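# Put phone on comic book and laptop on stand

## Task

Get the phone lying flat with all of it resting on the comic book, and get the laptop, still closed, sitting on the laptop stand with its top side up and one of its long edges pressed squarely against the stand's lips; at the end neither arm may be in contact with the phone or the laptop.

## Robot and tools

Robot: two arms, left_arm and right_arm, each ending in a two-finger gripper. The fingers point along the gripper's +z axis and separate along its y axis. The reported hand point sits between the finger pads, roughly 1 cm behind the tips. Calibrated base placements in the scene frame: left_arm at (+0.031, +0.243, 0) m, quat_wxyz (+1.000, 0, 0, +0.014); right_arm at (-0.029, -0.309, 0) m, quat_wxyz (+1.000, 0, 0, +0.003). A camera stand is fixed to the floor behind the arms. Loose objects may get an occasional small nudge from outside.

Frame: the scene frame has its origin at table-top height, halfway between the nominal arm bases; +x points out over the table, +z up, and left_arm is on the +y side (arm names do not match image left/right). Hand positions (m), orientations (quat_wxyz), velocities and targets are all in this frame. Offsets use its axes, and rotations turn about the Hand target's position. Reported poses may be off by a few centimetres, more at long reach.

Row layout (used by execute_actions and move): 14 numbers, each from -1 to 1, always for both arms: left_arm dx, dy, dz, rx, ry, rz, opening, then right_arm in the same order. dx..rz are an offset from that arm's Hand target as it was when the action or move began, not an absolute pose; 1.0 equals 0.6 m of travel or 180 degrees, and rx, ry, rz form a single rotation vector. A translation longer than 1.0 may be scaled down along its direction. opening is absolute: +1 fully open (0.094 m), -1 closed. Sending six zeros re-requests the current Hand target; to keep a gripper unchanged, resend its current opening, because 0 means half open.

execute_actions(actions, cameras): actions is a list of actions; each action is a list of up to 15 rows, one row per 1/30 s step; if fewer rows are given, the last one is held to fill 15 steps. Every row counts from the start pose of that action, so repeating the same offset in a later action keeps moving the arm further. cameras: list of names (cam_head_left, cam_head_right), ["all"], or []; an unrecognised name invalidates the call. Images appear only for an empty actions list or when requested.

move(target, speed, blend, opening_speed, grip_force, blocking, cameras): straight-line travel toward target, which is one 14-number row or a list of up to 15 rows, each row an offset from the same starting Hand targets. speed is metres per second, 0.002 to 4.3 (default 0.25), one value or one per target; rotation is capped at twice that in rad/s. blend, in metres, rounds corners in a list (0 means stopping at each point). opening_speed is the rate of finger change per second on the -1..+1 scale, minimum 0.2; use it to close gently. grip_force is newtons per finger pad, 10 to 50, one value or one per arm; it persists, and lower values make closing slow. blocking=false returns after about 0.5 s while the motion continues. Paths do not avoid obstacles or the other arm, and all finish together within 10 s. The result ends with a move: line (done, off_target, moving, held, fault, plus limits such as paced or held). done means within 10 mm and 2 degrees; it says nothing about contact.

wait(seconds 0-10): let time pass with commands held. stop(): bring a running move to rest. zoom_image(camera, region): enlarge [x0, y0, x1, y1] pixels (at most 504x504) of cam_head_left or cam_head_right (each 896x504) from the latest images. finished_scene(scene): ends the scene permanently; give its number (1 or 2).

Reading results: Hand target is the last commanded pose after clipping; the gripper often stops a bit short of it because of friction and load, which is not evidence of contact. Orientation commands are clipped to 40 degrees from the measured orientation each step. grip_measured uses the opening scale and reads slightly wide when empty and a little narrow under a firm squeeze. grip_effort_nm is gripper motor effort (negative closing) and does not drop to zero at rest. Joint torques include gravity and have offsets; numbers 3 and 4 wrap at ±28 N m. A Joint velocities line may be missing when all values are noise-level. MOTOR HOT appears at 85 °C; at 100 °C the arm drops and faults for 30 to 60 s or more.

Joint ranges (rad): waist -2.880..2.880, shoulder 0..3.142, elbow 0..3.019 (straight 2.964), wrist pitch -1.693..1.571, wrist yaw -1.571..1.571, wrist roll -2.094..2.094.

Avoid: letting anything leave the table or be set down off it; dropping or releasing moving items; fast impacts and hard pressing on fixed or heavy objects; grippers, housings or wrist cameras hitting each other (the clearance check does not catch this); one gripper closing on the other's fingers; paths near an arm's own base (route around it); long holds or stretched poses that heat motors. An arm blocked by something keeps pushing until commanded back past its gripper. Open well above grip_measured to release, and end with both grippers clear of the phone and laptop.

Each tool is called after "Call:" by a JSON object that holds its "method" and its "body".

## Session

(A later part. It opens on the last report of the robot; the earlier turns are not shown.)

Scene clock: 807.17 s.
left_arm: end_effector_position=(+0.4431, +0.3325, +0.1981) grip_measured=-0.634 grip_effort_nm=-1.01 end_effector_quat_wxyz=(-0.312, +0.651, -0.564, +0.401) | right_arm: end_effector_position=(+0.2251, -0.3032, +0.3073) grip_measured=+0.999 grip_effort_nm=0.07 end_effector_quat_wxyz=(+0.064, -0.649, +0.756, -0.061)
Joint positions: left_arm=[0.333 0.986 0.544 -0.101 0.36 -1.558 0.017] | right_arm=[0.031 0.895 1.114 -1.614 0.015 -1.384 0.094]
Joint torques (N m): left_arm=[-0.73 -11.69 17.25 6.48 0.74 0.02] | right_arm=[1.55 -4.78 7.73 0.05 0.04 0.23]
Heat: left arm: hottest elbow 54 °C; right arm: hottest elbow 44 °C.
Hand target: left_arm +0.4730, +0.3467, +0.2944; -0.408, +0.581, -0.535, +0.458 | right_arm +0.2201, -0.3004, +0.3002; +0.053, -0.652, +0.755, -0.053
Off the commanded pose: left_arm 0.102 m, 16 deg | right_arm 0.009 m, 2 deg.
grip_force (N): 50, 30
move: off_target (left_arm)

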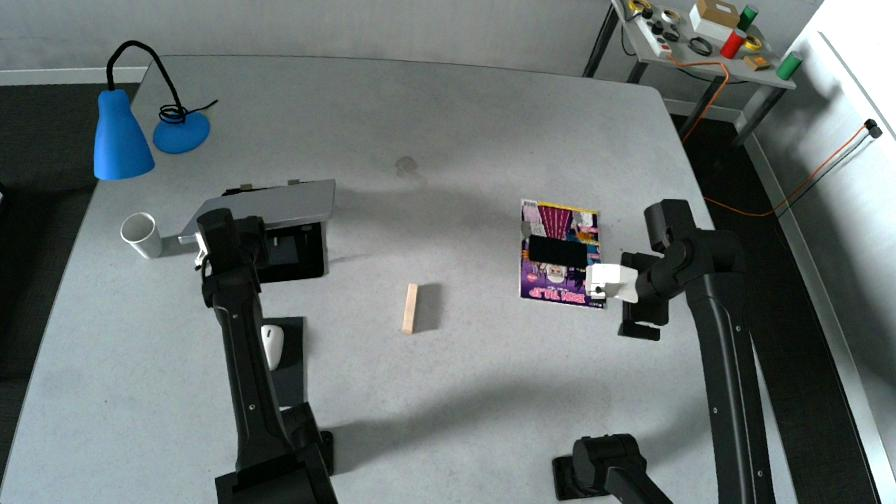

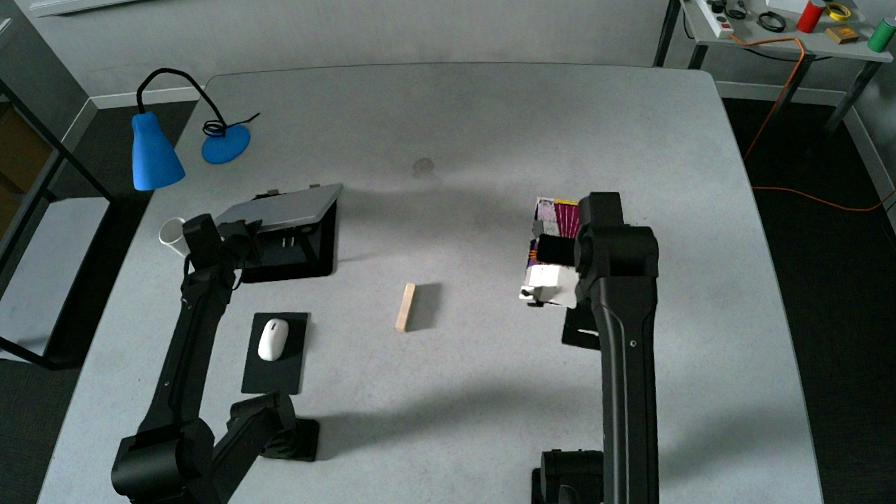

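Call:
{"method": "zoom_image", "body": {"camera": "cam_head_left", "region": [170, 180, 250, 250]}}

Call:
{"method": "zoom_image", "body": {"camera": "cam_head_left", "region": [265, 165, 345, 235]}}

Call:
{"method": "zoom_image", "body": {"camera": "cam_head_right", "region": [270, 165, 350, 235]}}

Call:
{"method": "zoom_image", "body": {"camera": "cam_head_right", "region": [195, 175, 275, 245]}}

Scaled by 6.300.

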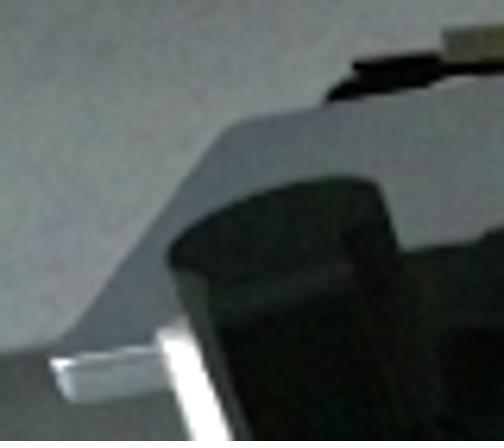

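Scaled by 6.300.

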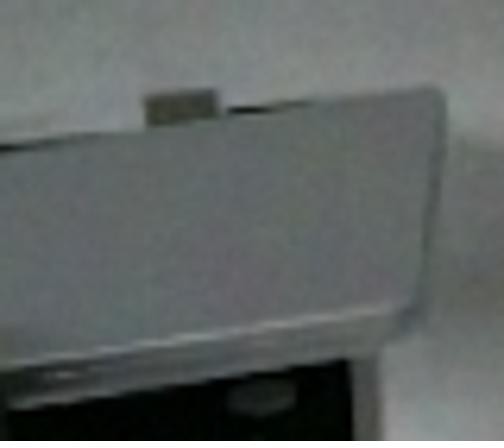

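Scaled by 6.300.

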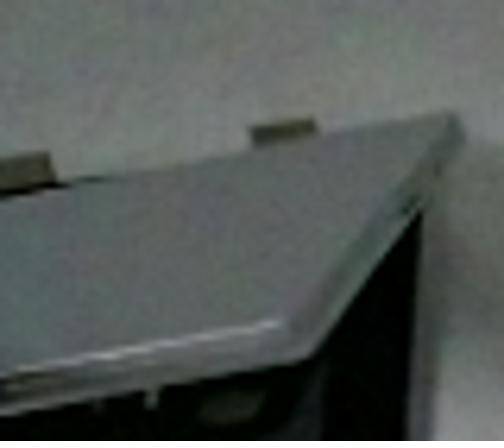

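Scaled by 6.300.

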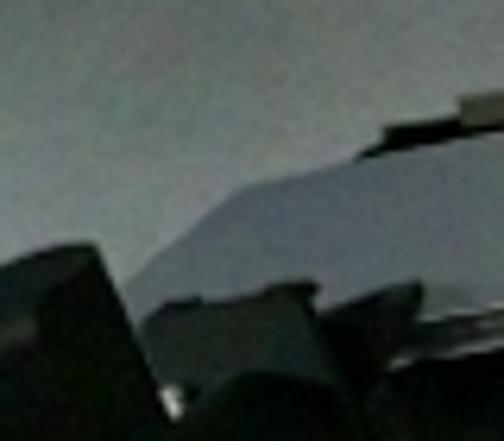

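Call:
{"method": "move", "body": {"target": [0.045,0.022,-0.055,0.0353,-0.0156,-0.0089,-0.8, 0,0,0,0,0,0,1.0], "speed": 0.08, "cameras": ["all"]}}

Call:
{"method": "zoom_image", "body": {"camera": "cam_head_left", "region": [170, 165, 250, 235]}}

Call:
{"method": "zoom_image", "body": {"camera": "cam_head_left", "region": [265, 165, 345, 235]}}

Call:
{"method": "zoom_image", "body": {"camera": "cam_head_right", "region": [270, 165, 350, 235]}}

Call:
{"method": "zoom_image", "body": {"camera": "cam_head_right", "region": [195, 175, 275, 245]}}

Scene clock: 829.53 s.
left_arm: end_effector_position=(+0.4683, +0.3437, +0.1626) grip_measured=-0.634 grip_effort_nm=-1.01 end_effector_quat_wxyz=(-0.342, +0.618, -0.584, +0.399) | right_arm: end_effector_position=(+0.2251, -0.3032, +0.3073) grip_measured=+0.999 grip_effort_nm=0.07 end_effector_quat_wxyz=(+0.064, -0.649, +0.756, -0.061)
Joint positions: left_arm=[0.34 1.155 0.515 0.14 0.372 -1.48 0.017] | right_arm=[0.031 0.895 1.114 -1.614 0.015 -1.384 0.094]
Joint torques (N m): left_arm=[-0.44 -14.33 15.88 6.63 0.74 0.22] | right_arm=[1.44 -4.84 7.76 0.05 0.04 0.24]
Motor temperatures (°C): left_arm=[22 28 55 26 29 24 30] | right_arm=[26 33 44 25 23 23 25]
Heat: left arm: hottest elbow 55 °C; right arm: hottest elbow 44 °C.
Hand target: left_arm +0.5000, +0.3599, +0.2612; -0.446, +0.538, -0.557, +0.448 | right_arm +0.2201, -0.3004, +0.3002; +0.053, -0.652, +0.755, -0.053
Off the commanded pose: left_arm 0.105 m, 16 deg | right_arm 0.009 m, 2 deg.
grip_force (N): 50, 30
move: off_target (left_arm)

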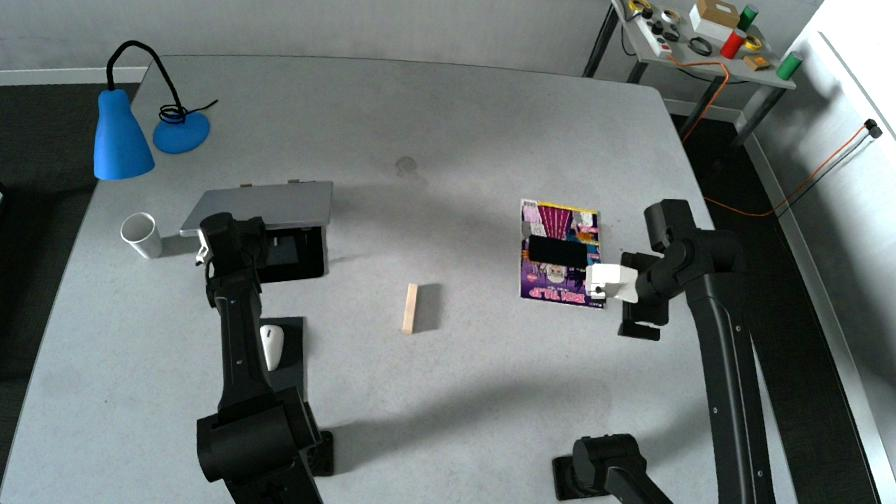

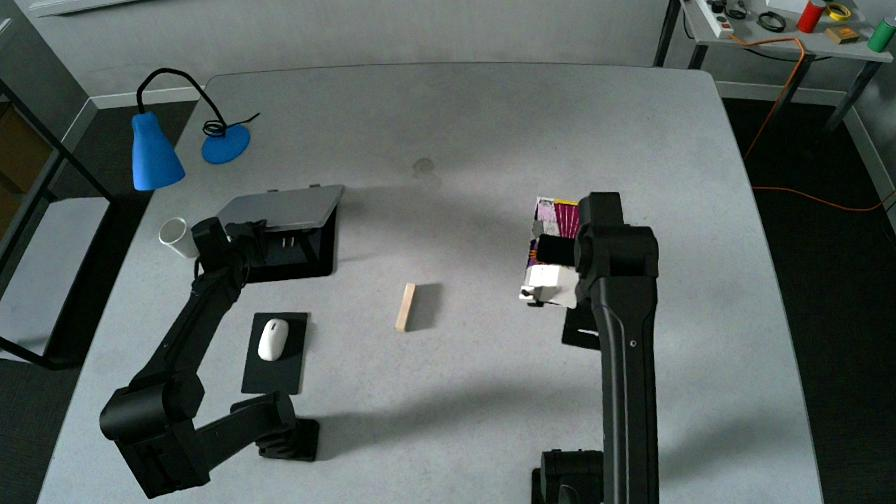

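Scaled by 6.300.

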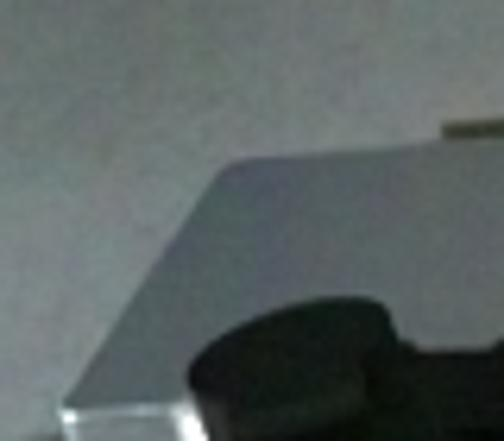

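Scaled by 6.300.

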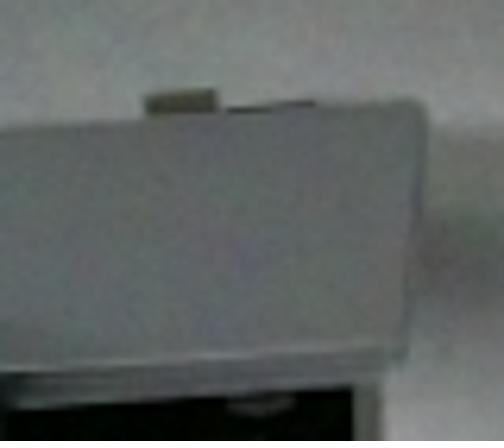

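Scaled by 6.300.

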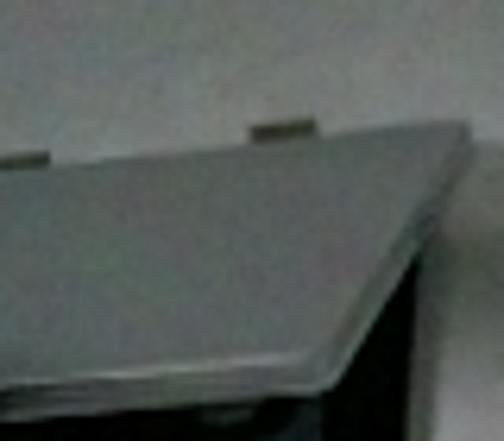

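Scaled by 6.300.

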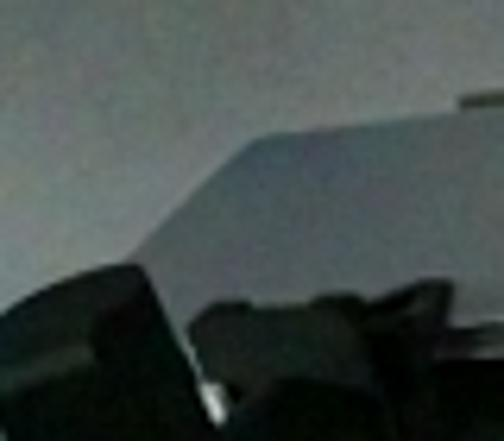

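Call:
{"method": "move", "body": {"target": [0.008,-0.003,-0.025,0.0138,0.0015,0.0111,-0.8, 0,0,0,0,0,0,1.0], "speed": 0.05, "cameras": ["all"]}}

Call:
{"method": "zoom_image", "body": {"camera": "cam_head_left", "region": [170, 165, 350, 255]}}

Call:
{"method": "zoom_image", "body": {"camera": "cam_head_right", "region": [190, 165, 370, 255]}}

Scene clock: 943.03 s.
left_arm: end_effector_position=(+0.4719, +0.3548, +0.1597) grip_measured=-0.634 grip_effort_nm=-1.00 end_effector_quat_wxyz=(-0.376, +0.614, -0.580, +0.381) | right_arm: end_effector_position=(+0.2251, -0.3032, +0.3073) grip_measured=+0.999 grip_effort_nm=0.07 end_effector_quat_wxyz=(+0.064, -0.649, +0.756, -0.061)
Joint positions: left_arm=[0.338 1.179 0.502 0.211 0.31 -1.453 0.017] | right_arm=[0.031 0.895 1.114 -1.614 0.015 -1.384 0.094]
Joint torques (N m): left_arm=[-2.9 -13.04 15.21 6.24 0.36 0.19] | right_arm=[1.49 -4.72 7.75 0.03 0.04 0.23]
Motor temperatures (°C): left_arm=[22 27 49 27 29 24 30] | right_arm=[26 33 44 25 23 23 25]
Heat: left arm: hottest elbow 49 °C; right arm: hottest elbow 44 °C.
Hand target: left_arm +0.5048, +0.3582, +0.2462; -0.464, +0.539, -0.558, +0.426 | right_arm +0.2201, -0.3004, +0.3002; +0.053, -0.652, +0.755, -0.053
Off the commanded pose: left_arm 0.093 m, 14 deg | right_arm 0.009 m, 2 deg.
grip_force (N): 50, 30
move: off_target (left_arm)

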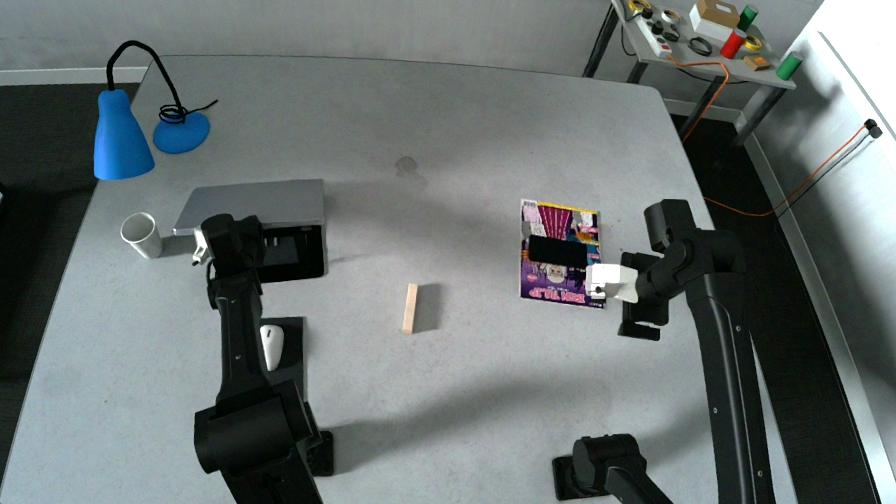

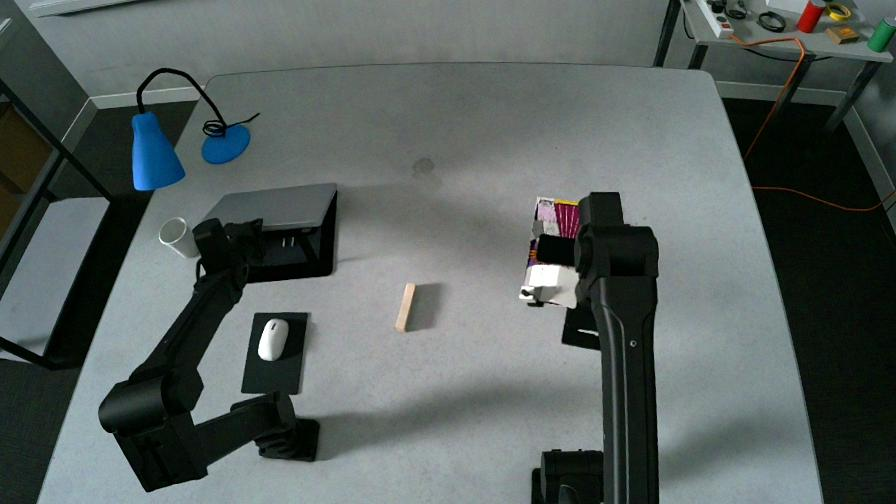

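Scaled by 2.800.

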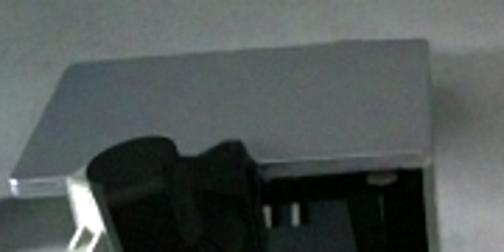

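Scaled by 2.800.

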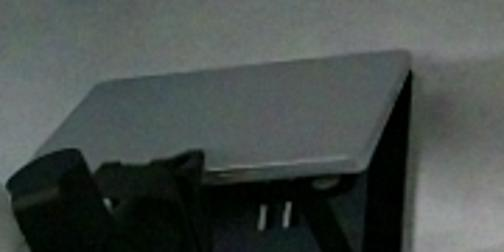

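Call:
{"method": "move", "body": {"target": [0.01,-0.02,-0.03,0,0,0.006,-0.8, 0,0,0,0,0,0,1.0], "speed": 0.05, "cameras": ["all"]}}

Call:
{"method": "zoom_image", "body": {"camera": "cam_head_left", "region": [170, 165, 350, 255]}}

Call:
{"method": "zoom_image", "body": {"camera": "cam_head_right", "region": [190, 165, 370, 255]}}

Scene clock: 958.90 s.
left_arm: end_effector_position=(+0.4827, +0.3475, +0.1591) grip_measured=-0.634 grip_effort_nm=-1.01 end_effector_quat_wxyz=(-0.399, +0.605, -0.574, +0.381) | right_arm: end_effector_position=(+0.2251, -0.3032, +0.3073) grip_measured=+0.999 grip_effort_nm=0.07 end_effector_quat_wxyz=(+0.064, -0.649, +0.756, -0.061)
Joint positions: left_arm=[0.293 1.213 0.493 0.304 0.25 -1.466 0.017] | right_arm=[0.031 0.895 1.114 -1.614 0.015 -1.384 0.094]
Joint torques (N m): left_arm=[-2.67 -12.04 13.53 6.01 0.17 0.17] | right_arm=[1.38 -4.78 7.75 0.03 0.04 0.23]
Heat: left arm: hottest elbow 49 °C; right arm: hottest elbow 44 °C.
Hand target: left_arm +0.5107, +0.3461, +0.2282; -0.468, +0.545, -0.553, +0.422 | right_arm +0.2201, -0.3004, +0.3002; +0.053, -0.652, +0.755, -0.053
Off the commanded pose: left_arm 0.075 m, 12 deg | right_arm 0.009 m, 2 deg.
grip_force (N): 50, 30
move: off_target (left_arm)

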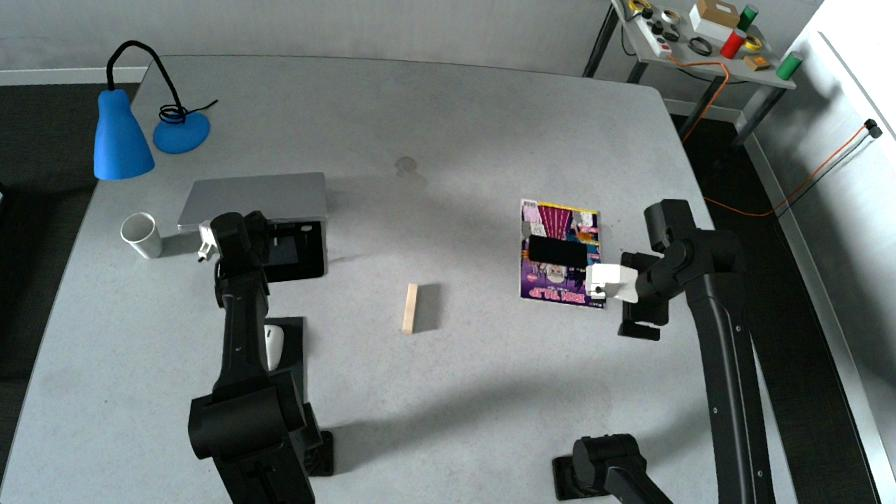

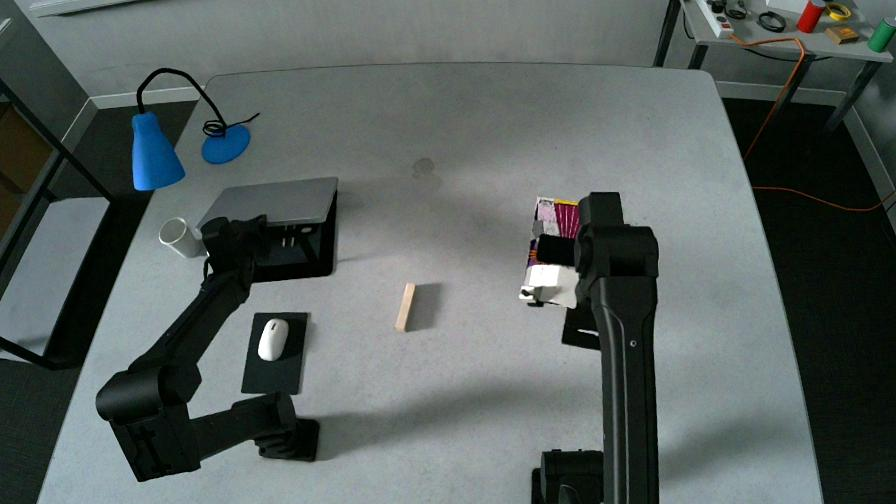

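Scaled by 2.800.

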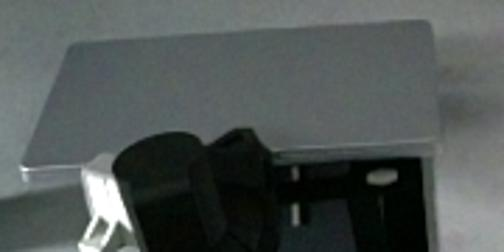

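Scaled by 2.800.

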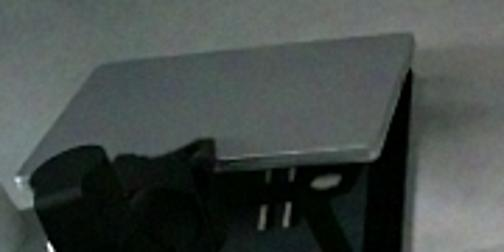

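Call:
{"method": "execute_actions", "body": {"actions": []}}

Scene clock: 971.83 s.
left_arm: end_effector_position=(+0.4827, +0.3475, +0.1591) grip_measured=-0.634 grip_effort_nm=-1.00 end_effector_quat_wxyz=(-0.399, +0.605, -0.574, +0.381) | right_arm: end_effector_position=(+0.2251, -0.3032, +0.3073) grip_measured=+0.999 grip_effort_nm=0.07 end_effector_quat_wxyz=(+0.064, -0.649, +0.756, -0.061)
Joint positions: left_arm=[0.293 1.213 0.493 0.304 0.25 -1.466 0.017] | right_arm=[0.031 0.895 1.114 -1.614 0.015 -1.384 0.094]
Joint velocities: within noise
Joint torques (N m): left_arm=[-2.61 -11.63 13.64 5.71 0.12 0.13] | right_arm=[1.49 -4.84 7.75 0.05 0.03 0.24]
Motor temperatures (°C): left_arm=[22 27 49 27 28 24 30] | right_arm=[26 33 44 25 23 23 25]
Heat: left arm: hottest elbow 49 °C; right arm: hottest elbow 44 °C.
Hand target: left_arm +0.5107, +0.3461, +0.2282; -0.468, +0.545, -0.553, +0.422 | right_arm +0.2201, -0.3004, +0.3002; +0.053, -0.652, +0.755, -0.053
Tool commands: left_gripper/opening=-0.8 right_gripper/opening=+1.0
Off the commanded pose: left_arm 0.075 m, 12 deg | right_arm 0.009 m, 2 deg.
grip_force (N): 50, 30

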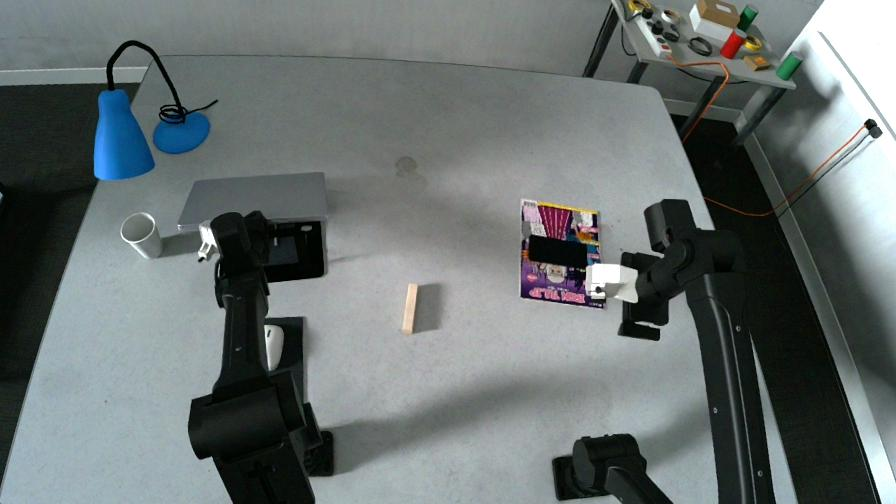

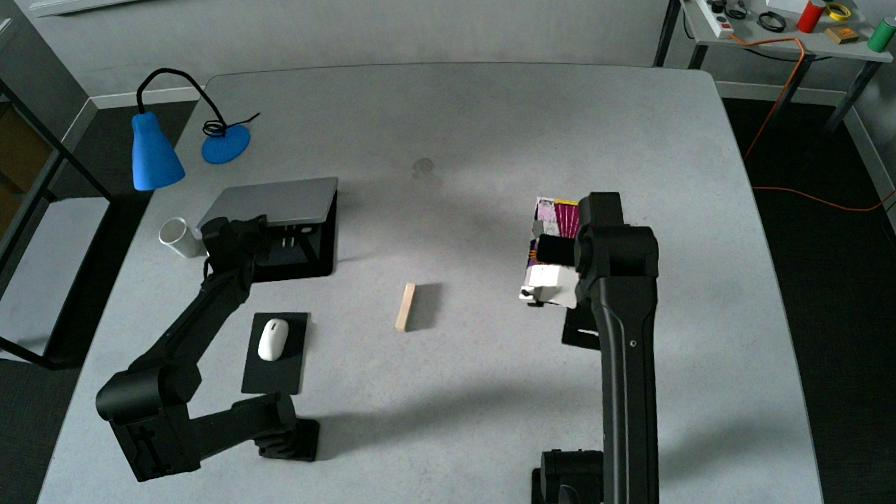

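Call:
{"method": "zoom_image", "body": {"camera": "cam_head_left", "region": [170, 160, 350, 290]}}

Call:
{"method": "zoom_image", "body": {"camera": "cam_head_right", "region": [185, 165, 365, 295]}}

Scaled by 2.800.

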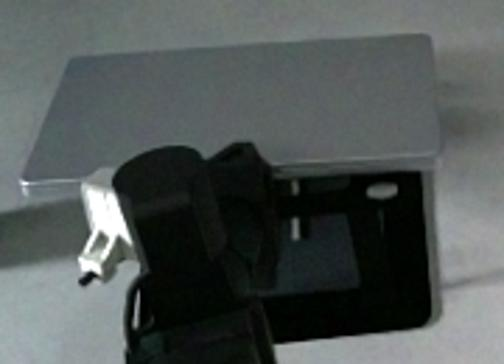

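Scaled by 2.800.

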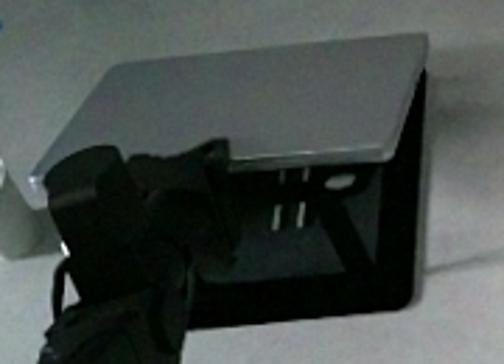

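Call:
{"method": "move", "body": {"target": [-0.0167, 0, 0, 0, 0.0556, 0, -0.8, 0, 0, 0, 0, 0, 0, 1.0], "speed": 0.1, "cameras": ["cam_head_left", "cam_head_right"]}}

Call:
{"method": "zoom_image", "body": {"camera": "cam_head_left", "region": [170, 160, 350, 290]}}

Call:
{"method": "zoom_image", "body": {"camera": "cam_head_right", "region": [185, 165, 365, 295]}}

Scene clock: 1003.87 s.
left_arm: end_effector_position=(+0.4698, +0.3436, +0.1524) grip_measured=-0.635 grip_effort_nm=-1.01 end_effector_quat_wxyz=(-0.354, +0.635, -0.592, +0.347) | right_arm: end_effector_position=(+0.2251, -0.3032, +0.3073) grip_measured=+0.999 grip_effort_nm=0.07 end_effector_quat_wxyz=(+0.064, -0.649, +0.756, -0.061)
Joint positions: left_arm=[0.287 1.159 0.528 0.082 0.231 -1.456 0.017] | right_arm=[0.031 0.895 1.114 -1.614 0.015 -1.384 0.094]
Joint torques (N m): left_arm=[-2.32 -13.1 17.78 2.13 0.1 0.54] | right_arm=[1.44 -4.84 7.75 0.03 0.04 0.23]
Heat: left arm: hottest elbow 50 °C; right arm: hottest elbow 44 °C.
Hand target: left_arm +0.5007, +0.3462, +0.2282; -0.418, +0.579, -0.592, +0.373 | right_arm +0.2201, -0.3004, +0.3002; +0.053, -0.652, +0.755, -0.053
Off the commanded pose: left_arm 0.082 m, 10 deg | right_arm 0.009 m, 2 deg.
grip_force (N): 50, 30
move: off_target (left_arm)

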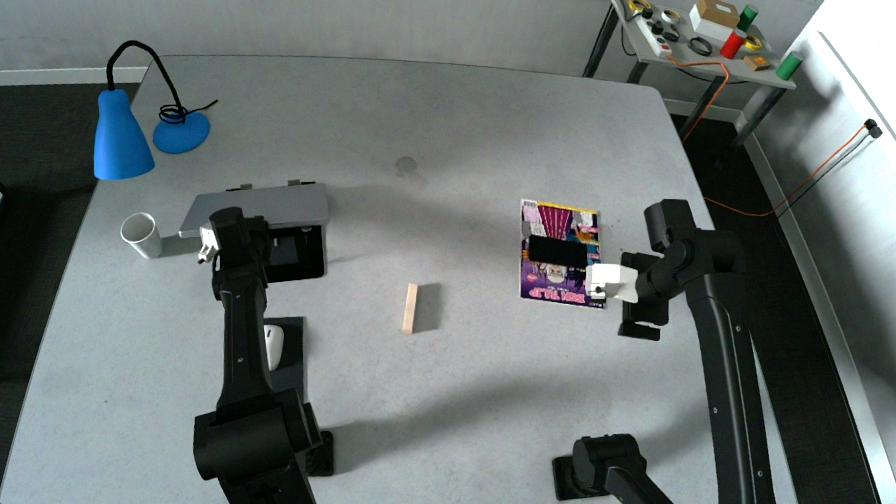

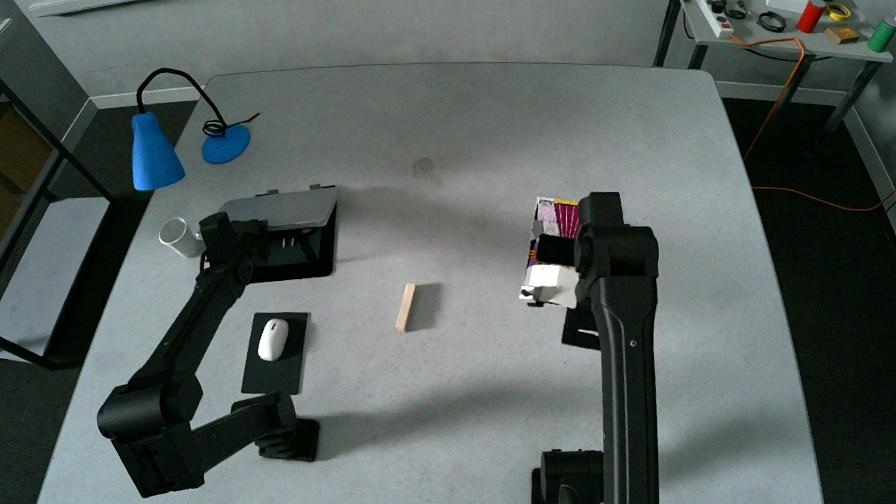

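Scaled by 2.800.

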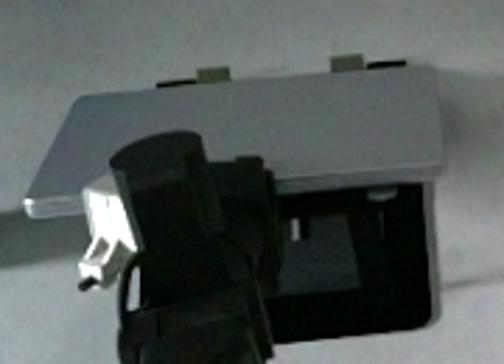

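Scaled by 2.800.

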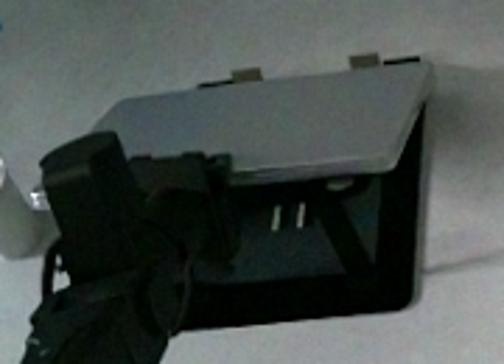

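Call:
{"method": "move", "body": {"target": [0, 0, -0.03, 0, 0.0111, 0, -0.8, 0, 0, 0, 0, 0, 0, 1.0], "speed": 0.08, "cameras": ["cam_head_left", "cam_head_right"]}}

Call:
{"method": "zoom_image", "body": {"camera": "cam_head_left", "region": [170, 160, 350, 290]}}

Call:
{"method": "zoom_image", "body": {"camera": "cam_head_right", "region": [185, 165, 365, 295]}}

Scene clock: 1011.47 s.
left_arm: end_effector_position=(+0.4690, +0.3434, +0.1528) grip_measured=-0.635 grip_effort_nm=-1.01 end_effector_quat_wxyz=(-0.354, +0.636, -0.592, +0.346) | right_arm: end_effector_position=(+0.2251, -0.3032, +0.3073) grip_measured=+0.999 grip_effort_nm=0.07 end_effector_quat_wxyz=(+0.064, -0.649, +0.756, -0.061)
Joint positions: left_arm=[0.286 1.155 0.528 0.076 0.228 -1.456 0.017] | right_arm=[0.031 0.895 1.114 -1.614 0.015 -1.384 0.094]
Joint torques (N m): left_arm=[-2.78 -10.4 17.18 2.33 0.01 0.62] | right_arm=[1.44 -4.89 7.77 0.03 0.04 0.24]
Heat: left arm: hottest elbow 51 °C; right arm: hottest elbow 44 °C.
Hand target: left_arm +0.5007, +0.3461, +0.2103; -0.408, +0.586, -0.599, +0.363 | right_arm +0.2201, -0.3004, +0.3002; +0.053, -0.652, +0.755, -0.053
Off the commanded pose: left_arm 0.066 m, 9 deg | right_arm 0.009 m, 2 deg.
grip_force (N): 50, 30
move: off_target (left_arm)

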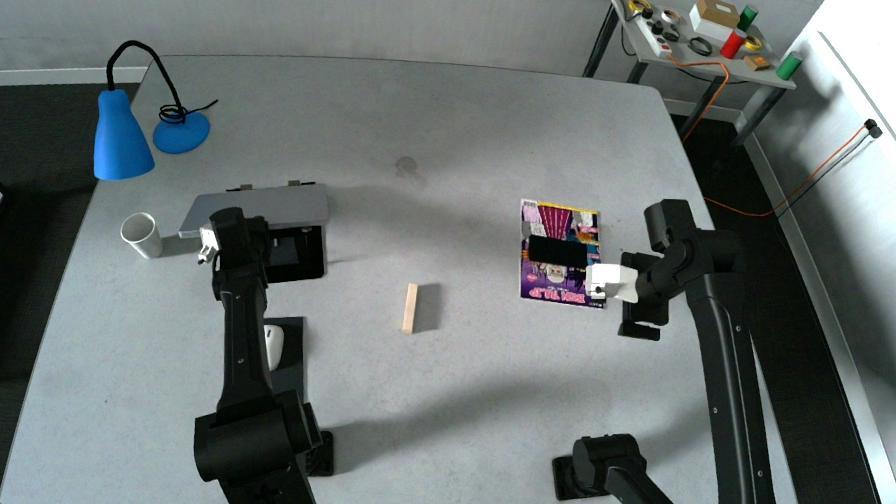

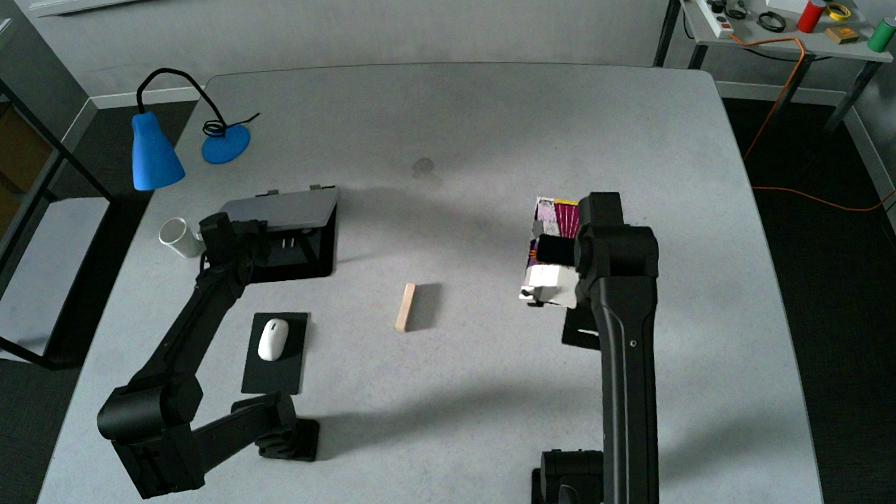

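Scaled by 2.800.

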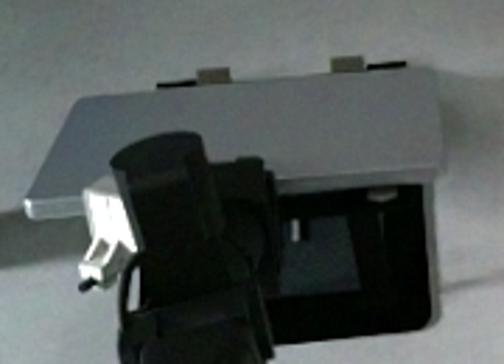

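Scaled by 2.800.

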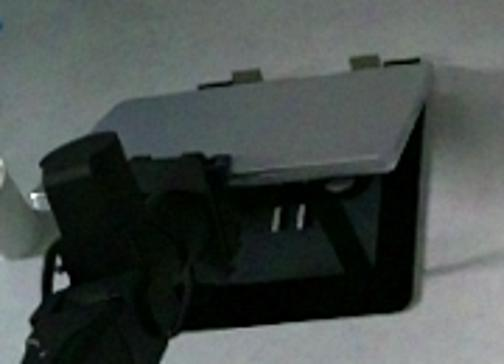

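Call:
{"method": "move", "body": {"target": [0, 0, -0.03, 0, 0.0111, 0, -0.8, 0, 0, 0, 0, 0, 0, 1.0], "speed": 0.08}}

Scene clock: 1013.83 s.
left_arm: end_effector_position=(+0.4691, +0.3435, +0.1513) grip_measured=-0.635 grip_effort_nm=-1.00 end_effector_quat_wxyz=(-0.354, +0.637, -0.592, +0.344) | right_arm: end_effector_position=(+0.2251, -0.3032, +0.3073) grip_measured=+0.999 grip_effort_nm=0.07 end_effector_quat_wxyz=(+0.064, -0.649, +0.756, -0.061)
Joint positions: left_arm=[0.285 1.158 0.528 0.076 0.225 -1.456 0.017] | right_arm=[0.031 0.895 1.114 -1.614 0.015 -1.384 0.094]
Joint torques (N m): left_arm=[-2.9 -7.71 16.54 2.47 -0.15 0.71] | right_arm=[1.44 -4.84 7.73 0.05 0.04 0.24]
Heat: left arm: hottest elbow 52 °C; right arm: hottest elbow 44 °C.
Hand target: left_arm +0.5007, +0.3461, +0.1923; -0.397, +0.592, -0.606, +0.352 | right_arm +0.2201, -0.3004, +0.3002; +0.053, -0.652, +0.755, -0.053
Off the commanded pose: left_arm 0.052 m, 7 deg | right_arm 0.009 m, 2 deg.
grip_force (N): 50, 30
move: off_target (left_arm)

Call:
{"method": "move", "body": {"target": [0, 0, -0.03, 0, 0.0111, 0, -0.8, 0, 0, 0, 0, 0, 0, 1.0], "speed": 0.08}}

Scene clock: 1016.77 s.
left_arm: end_effector_position=(+0.4733, +0.3455, +0.1489) grip_measured=-0.635 grip_effort_nm=-1.00 end_effector_quat_wxyz=(-0.354, +0.637, -0.594, +0.340) | right_arm: end_effector_position=(+0.2251, -0.3032, +0.3073) grip_measured=+0.999 grip_effort_nm=0.07 end_effector_quat_wxyz=(+0.064, -0.649, +0.756, -0.061)
Joint positions: left_arm=[0.284 1.178 0.539 0.079 0.22 -1.45 0.017] | right_arm=[0.031 0.895 1.114 -1.614 0.015 -1.384 0.094]
Joint torques (N m): left_arm=[-2.55 -5.3 15.15 2.63 -0.18 0.77] | right_arm=[1.61 -4.78 7.73 0.08 0.04 0.23]
Heat: left arm: hottest elbow 52 °C; right arm: hottest elbow 44 °C.
Hand target: left_arm +0.5008, +0.3460, +0.1742; -0.387, +0.598, -0.613, +0.342 | right_arm +0.2201, -0.3004, +0.3002; +0.053, -0.652, +0.755, -0.053
Off the commanded pose: left_arm 0.037 m, 6 deg | right_arm 0.009 m, 2 deg.
grip_force (N): 50, 30
move: off_target (left_arm)

Call:
{"method": "execute_actions", "body": {"actions": []}}

Call:
{"method": "zoom_image", "body": {"camera": "cam_head_left", "region": [170, 160, 350, 290]}}

Call:
{"method": "zoom_image", "body": {"camera": "cam_head_right", "region": [185, 165, 365, 295]}}

Scene clock: 1019.53 s.
left_arm: end_effector_position=(+0.4733, +0.3455, +0.1489) grip_measured=-0.635 grip_effort_nm=-1.01 end_effector_quat_wxyz=(-0.354, +0.637, -0.594, +0.340) | right_arm: end_effector_position=(+0.2251, -0.3032, +0.3073) grip_measured=+0.999 grip_effort_nm=0.07 end_effector_quat_wxyz=(+0.064, -0.649, +0.756, -0.061)
Joint positions: left_arm=[0.284 1.178 0.539 0.079 0.22 -1.45 0.017] | right_arm=[0.031 0.895 1.114 -1.614 0.015 -1.384 0.094]
Joint velocities: within noise
Joint torques (N m): left_arm=[-3.02 -7 15.12 2.56 -0.21 0.73] | right_arm=[1.49 -4.72 7.75 0.06 0.04 0.24]
Motor temperatures (°C): left_arm=[22 27 52 26 28 24 30] | right_arm=[26 33 44 25 23 23 25]
Heat: left arm: hottest elbow 52 °C; right arm: hottest elbow 44 °C.
Hand target: left_arm +0.5008, +0.3460, +0.1742; -0.387, +0.598, -0.613, +0.342 | right_arm +0.2201, -0.3004, +0.3002; +0.053, -0.652, +0.755, -0.053
Tool commands: left_gripper/opening=-0.8 right_gripper/opening=+1.0
Off the commanded pose: left_arm 0.037 m, 6 deg | right_arm 0.009 m, 2 deg.
grip_force (N): 50, 30

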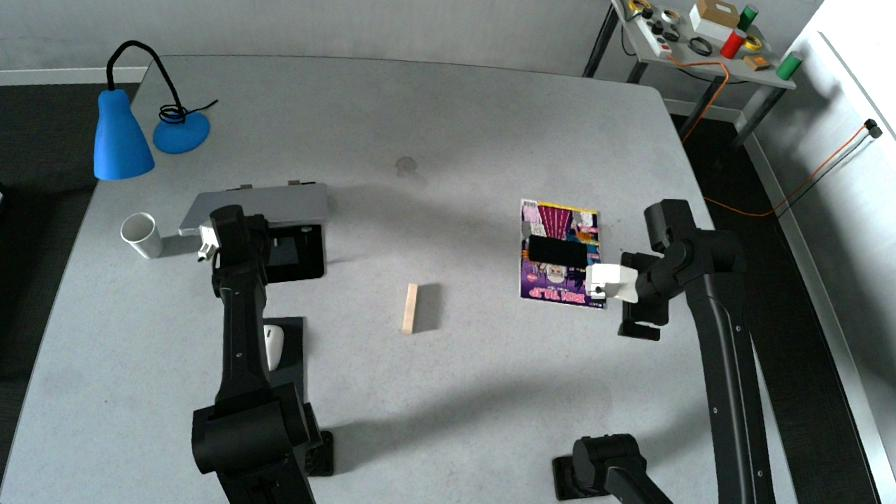

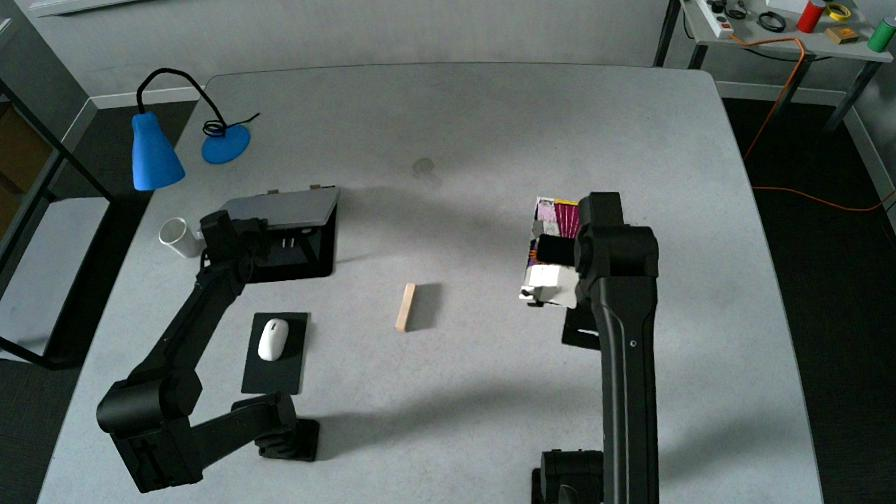

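Scaled by 2.800.

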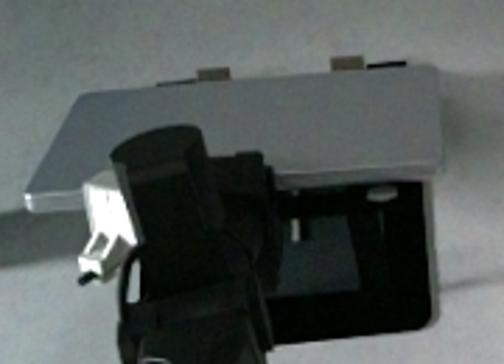

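Scaled by 2.800.

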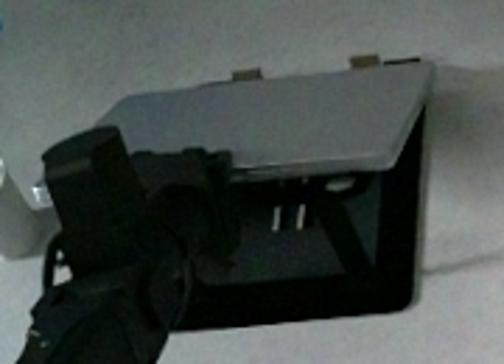

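Call:
{"method": "move", "body": {"target": [0.02, 0, -0.012, 0, 0.0, 0, -0.8, 0, 0, 0, 0, 0, 0, 1.0], "speed": 0.06}}

Call:
{"method": "execute_actions", "body": {"actions": []}}

Call:
{"method": "zoom_image", "body": {"camera": "cam_head_left", "region": [170, 160, 350, 290]}}

Call:
{"method": "zoom_image", "body": {"camera": "cam_head_right", "region": [185, 165, 365, 295]}}

Scene clock: 1046.77 s.
left_arm: end_effector_position=(+0.4866, +0.3456, +0.1458) grip_measured=-0.636 grip_effort_nm=-1.01 end_effector_quat_wxyz=(-0.353, +0.635, -0.597, +0.341) | right_arm: end_effector_position=(+0.2251, -0.3032, +0.3073) grip_measured=+0.999 grip_effort_nm=0.07 end_effector_quat_wxyz=(+0.064, -0.649, +0.756, -0.061)
Joint positions: left_arm=[0.274 1.225 0.564 0.101 0.216 -1.45 0.017] | right_arm=[0.031 0.895 1.114 -1.614 0.015 -1.384 0.094]
Joint torques (N m): left_arm=[-2.78 -7.3 14.31 2.93 -0.32 0.68] | right_arm=[1.49 -4.84 7.75 0.03 0.05 0.23]
Heat: left arm: hottest elbow 52 °C; right arm: hottest elbow 44 °C.
Hand target: left_arm +0.5127, +0.3462, +0.1670; -0.387, +0.598, -0.613, +0.342 | right_arm +0.2201, -0.3004, +0.3002; +0.053, -0.652, +0.755, -0.053
Off the commanded pose: left_arm 0.034 m, 6 deg | right_arm 0.009 m, 2 deg.
grip_force (N): 50, 30
move: off_target (left_arm)

Scene clock: 1046.77 s.
left_arm: end_effector_position=(+0.4866, +0.3456, +0.1458) grip_measured=-0.636 grip_effort_nm=-1.01 end_effector_quat_wxyz=(-0.353, +0.635, -0.597, +0.341) | right_arm: end_effector_position=(+0.2251, -0.3032, +0.3073) grip_measured=+0.999 grip_effort_nm=0.07 end_effector_quat_wxyz=(+0.064, -0.649, +0.756, -0.061)
Joint positions: left_arm=[0.274 1.225 0.564 0.101 0.216 -1.45 0.017] | right_arm=[0.031 0.895 1.114 -1.614 0.015 -1.384 0.094]
Joint velocities: within noise
Joint torques (N m): left_arm=[-2.78 -7.3 14.31 2.93 -0.32 0.68] | right_arm=[1.49 -4.84 7.75 0.03 0.05 0.23]
Motor temperatures (°C): left_arm=[22 27 52 25 28 24 30] | right_arm=[26 32 44 25 23 23 25]
Heat: left arm: hottest elbow 52 °C; right arm: hottest elbow 44 °C.
Hand target: left_arm +0.5127, +0.3462, +0.1670; -0.387, +0.598, -0.613, +0.342 | right_arm +0.2201, -0.3004, +0.3002; +0.053, -0.652, +0.755, -0.053
Tool commands: left_gripper/opening=-0.8 right_gripper/opening=+1.0
Off the commanded pose: left_arm 0.034 m, 6 deg | right_arm 0.009 m, 2 deg.
grip_force (N): 50, 30

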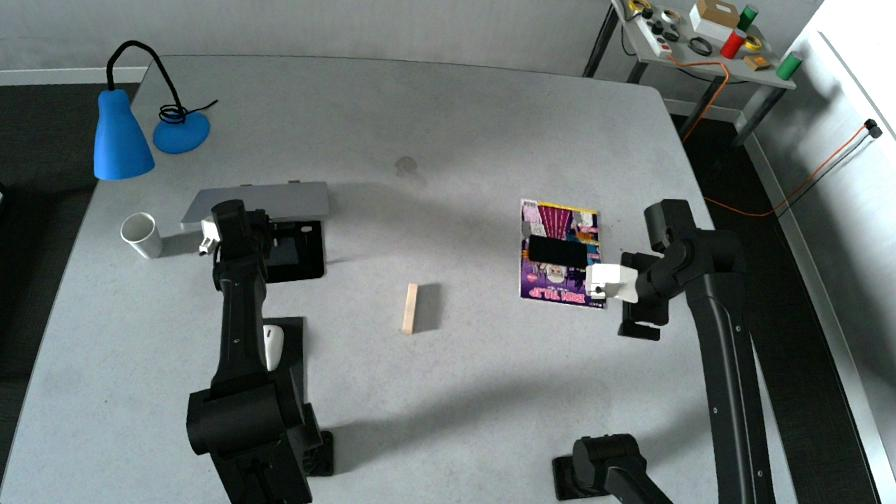

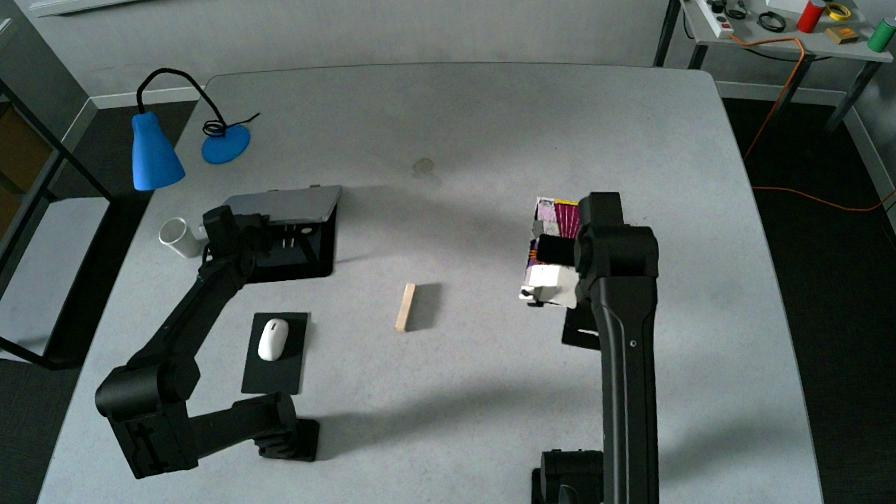

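Scaled by 2.800.

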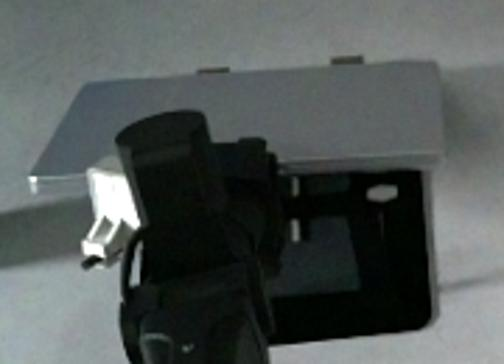

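Scaled by 2.800.

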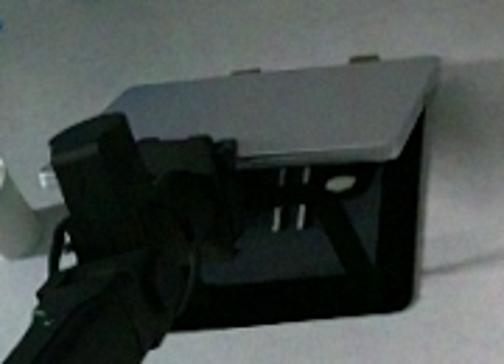

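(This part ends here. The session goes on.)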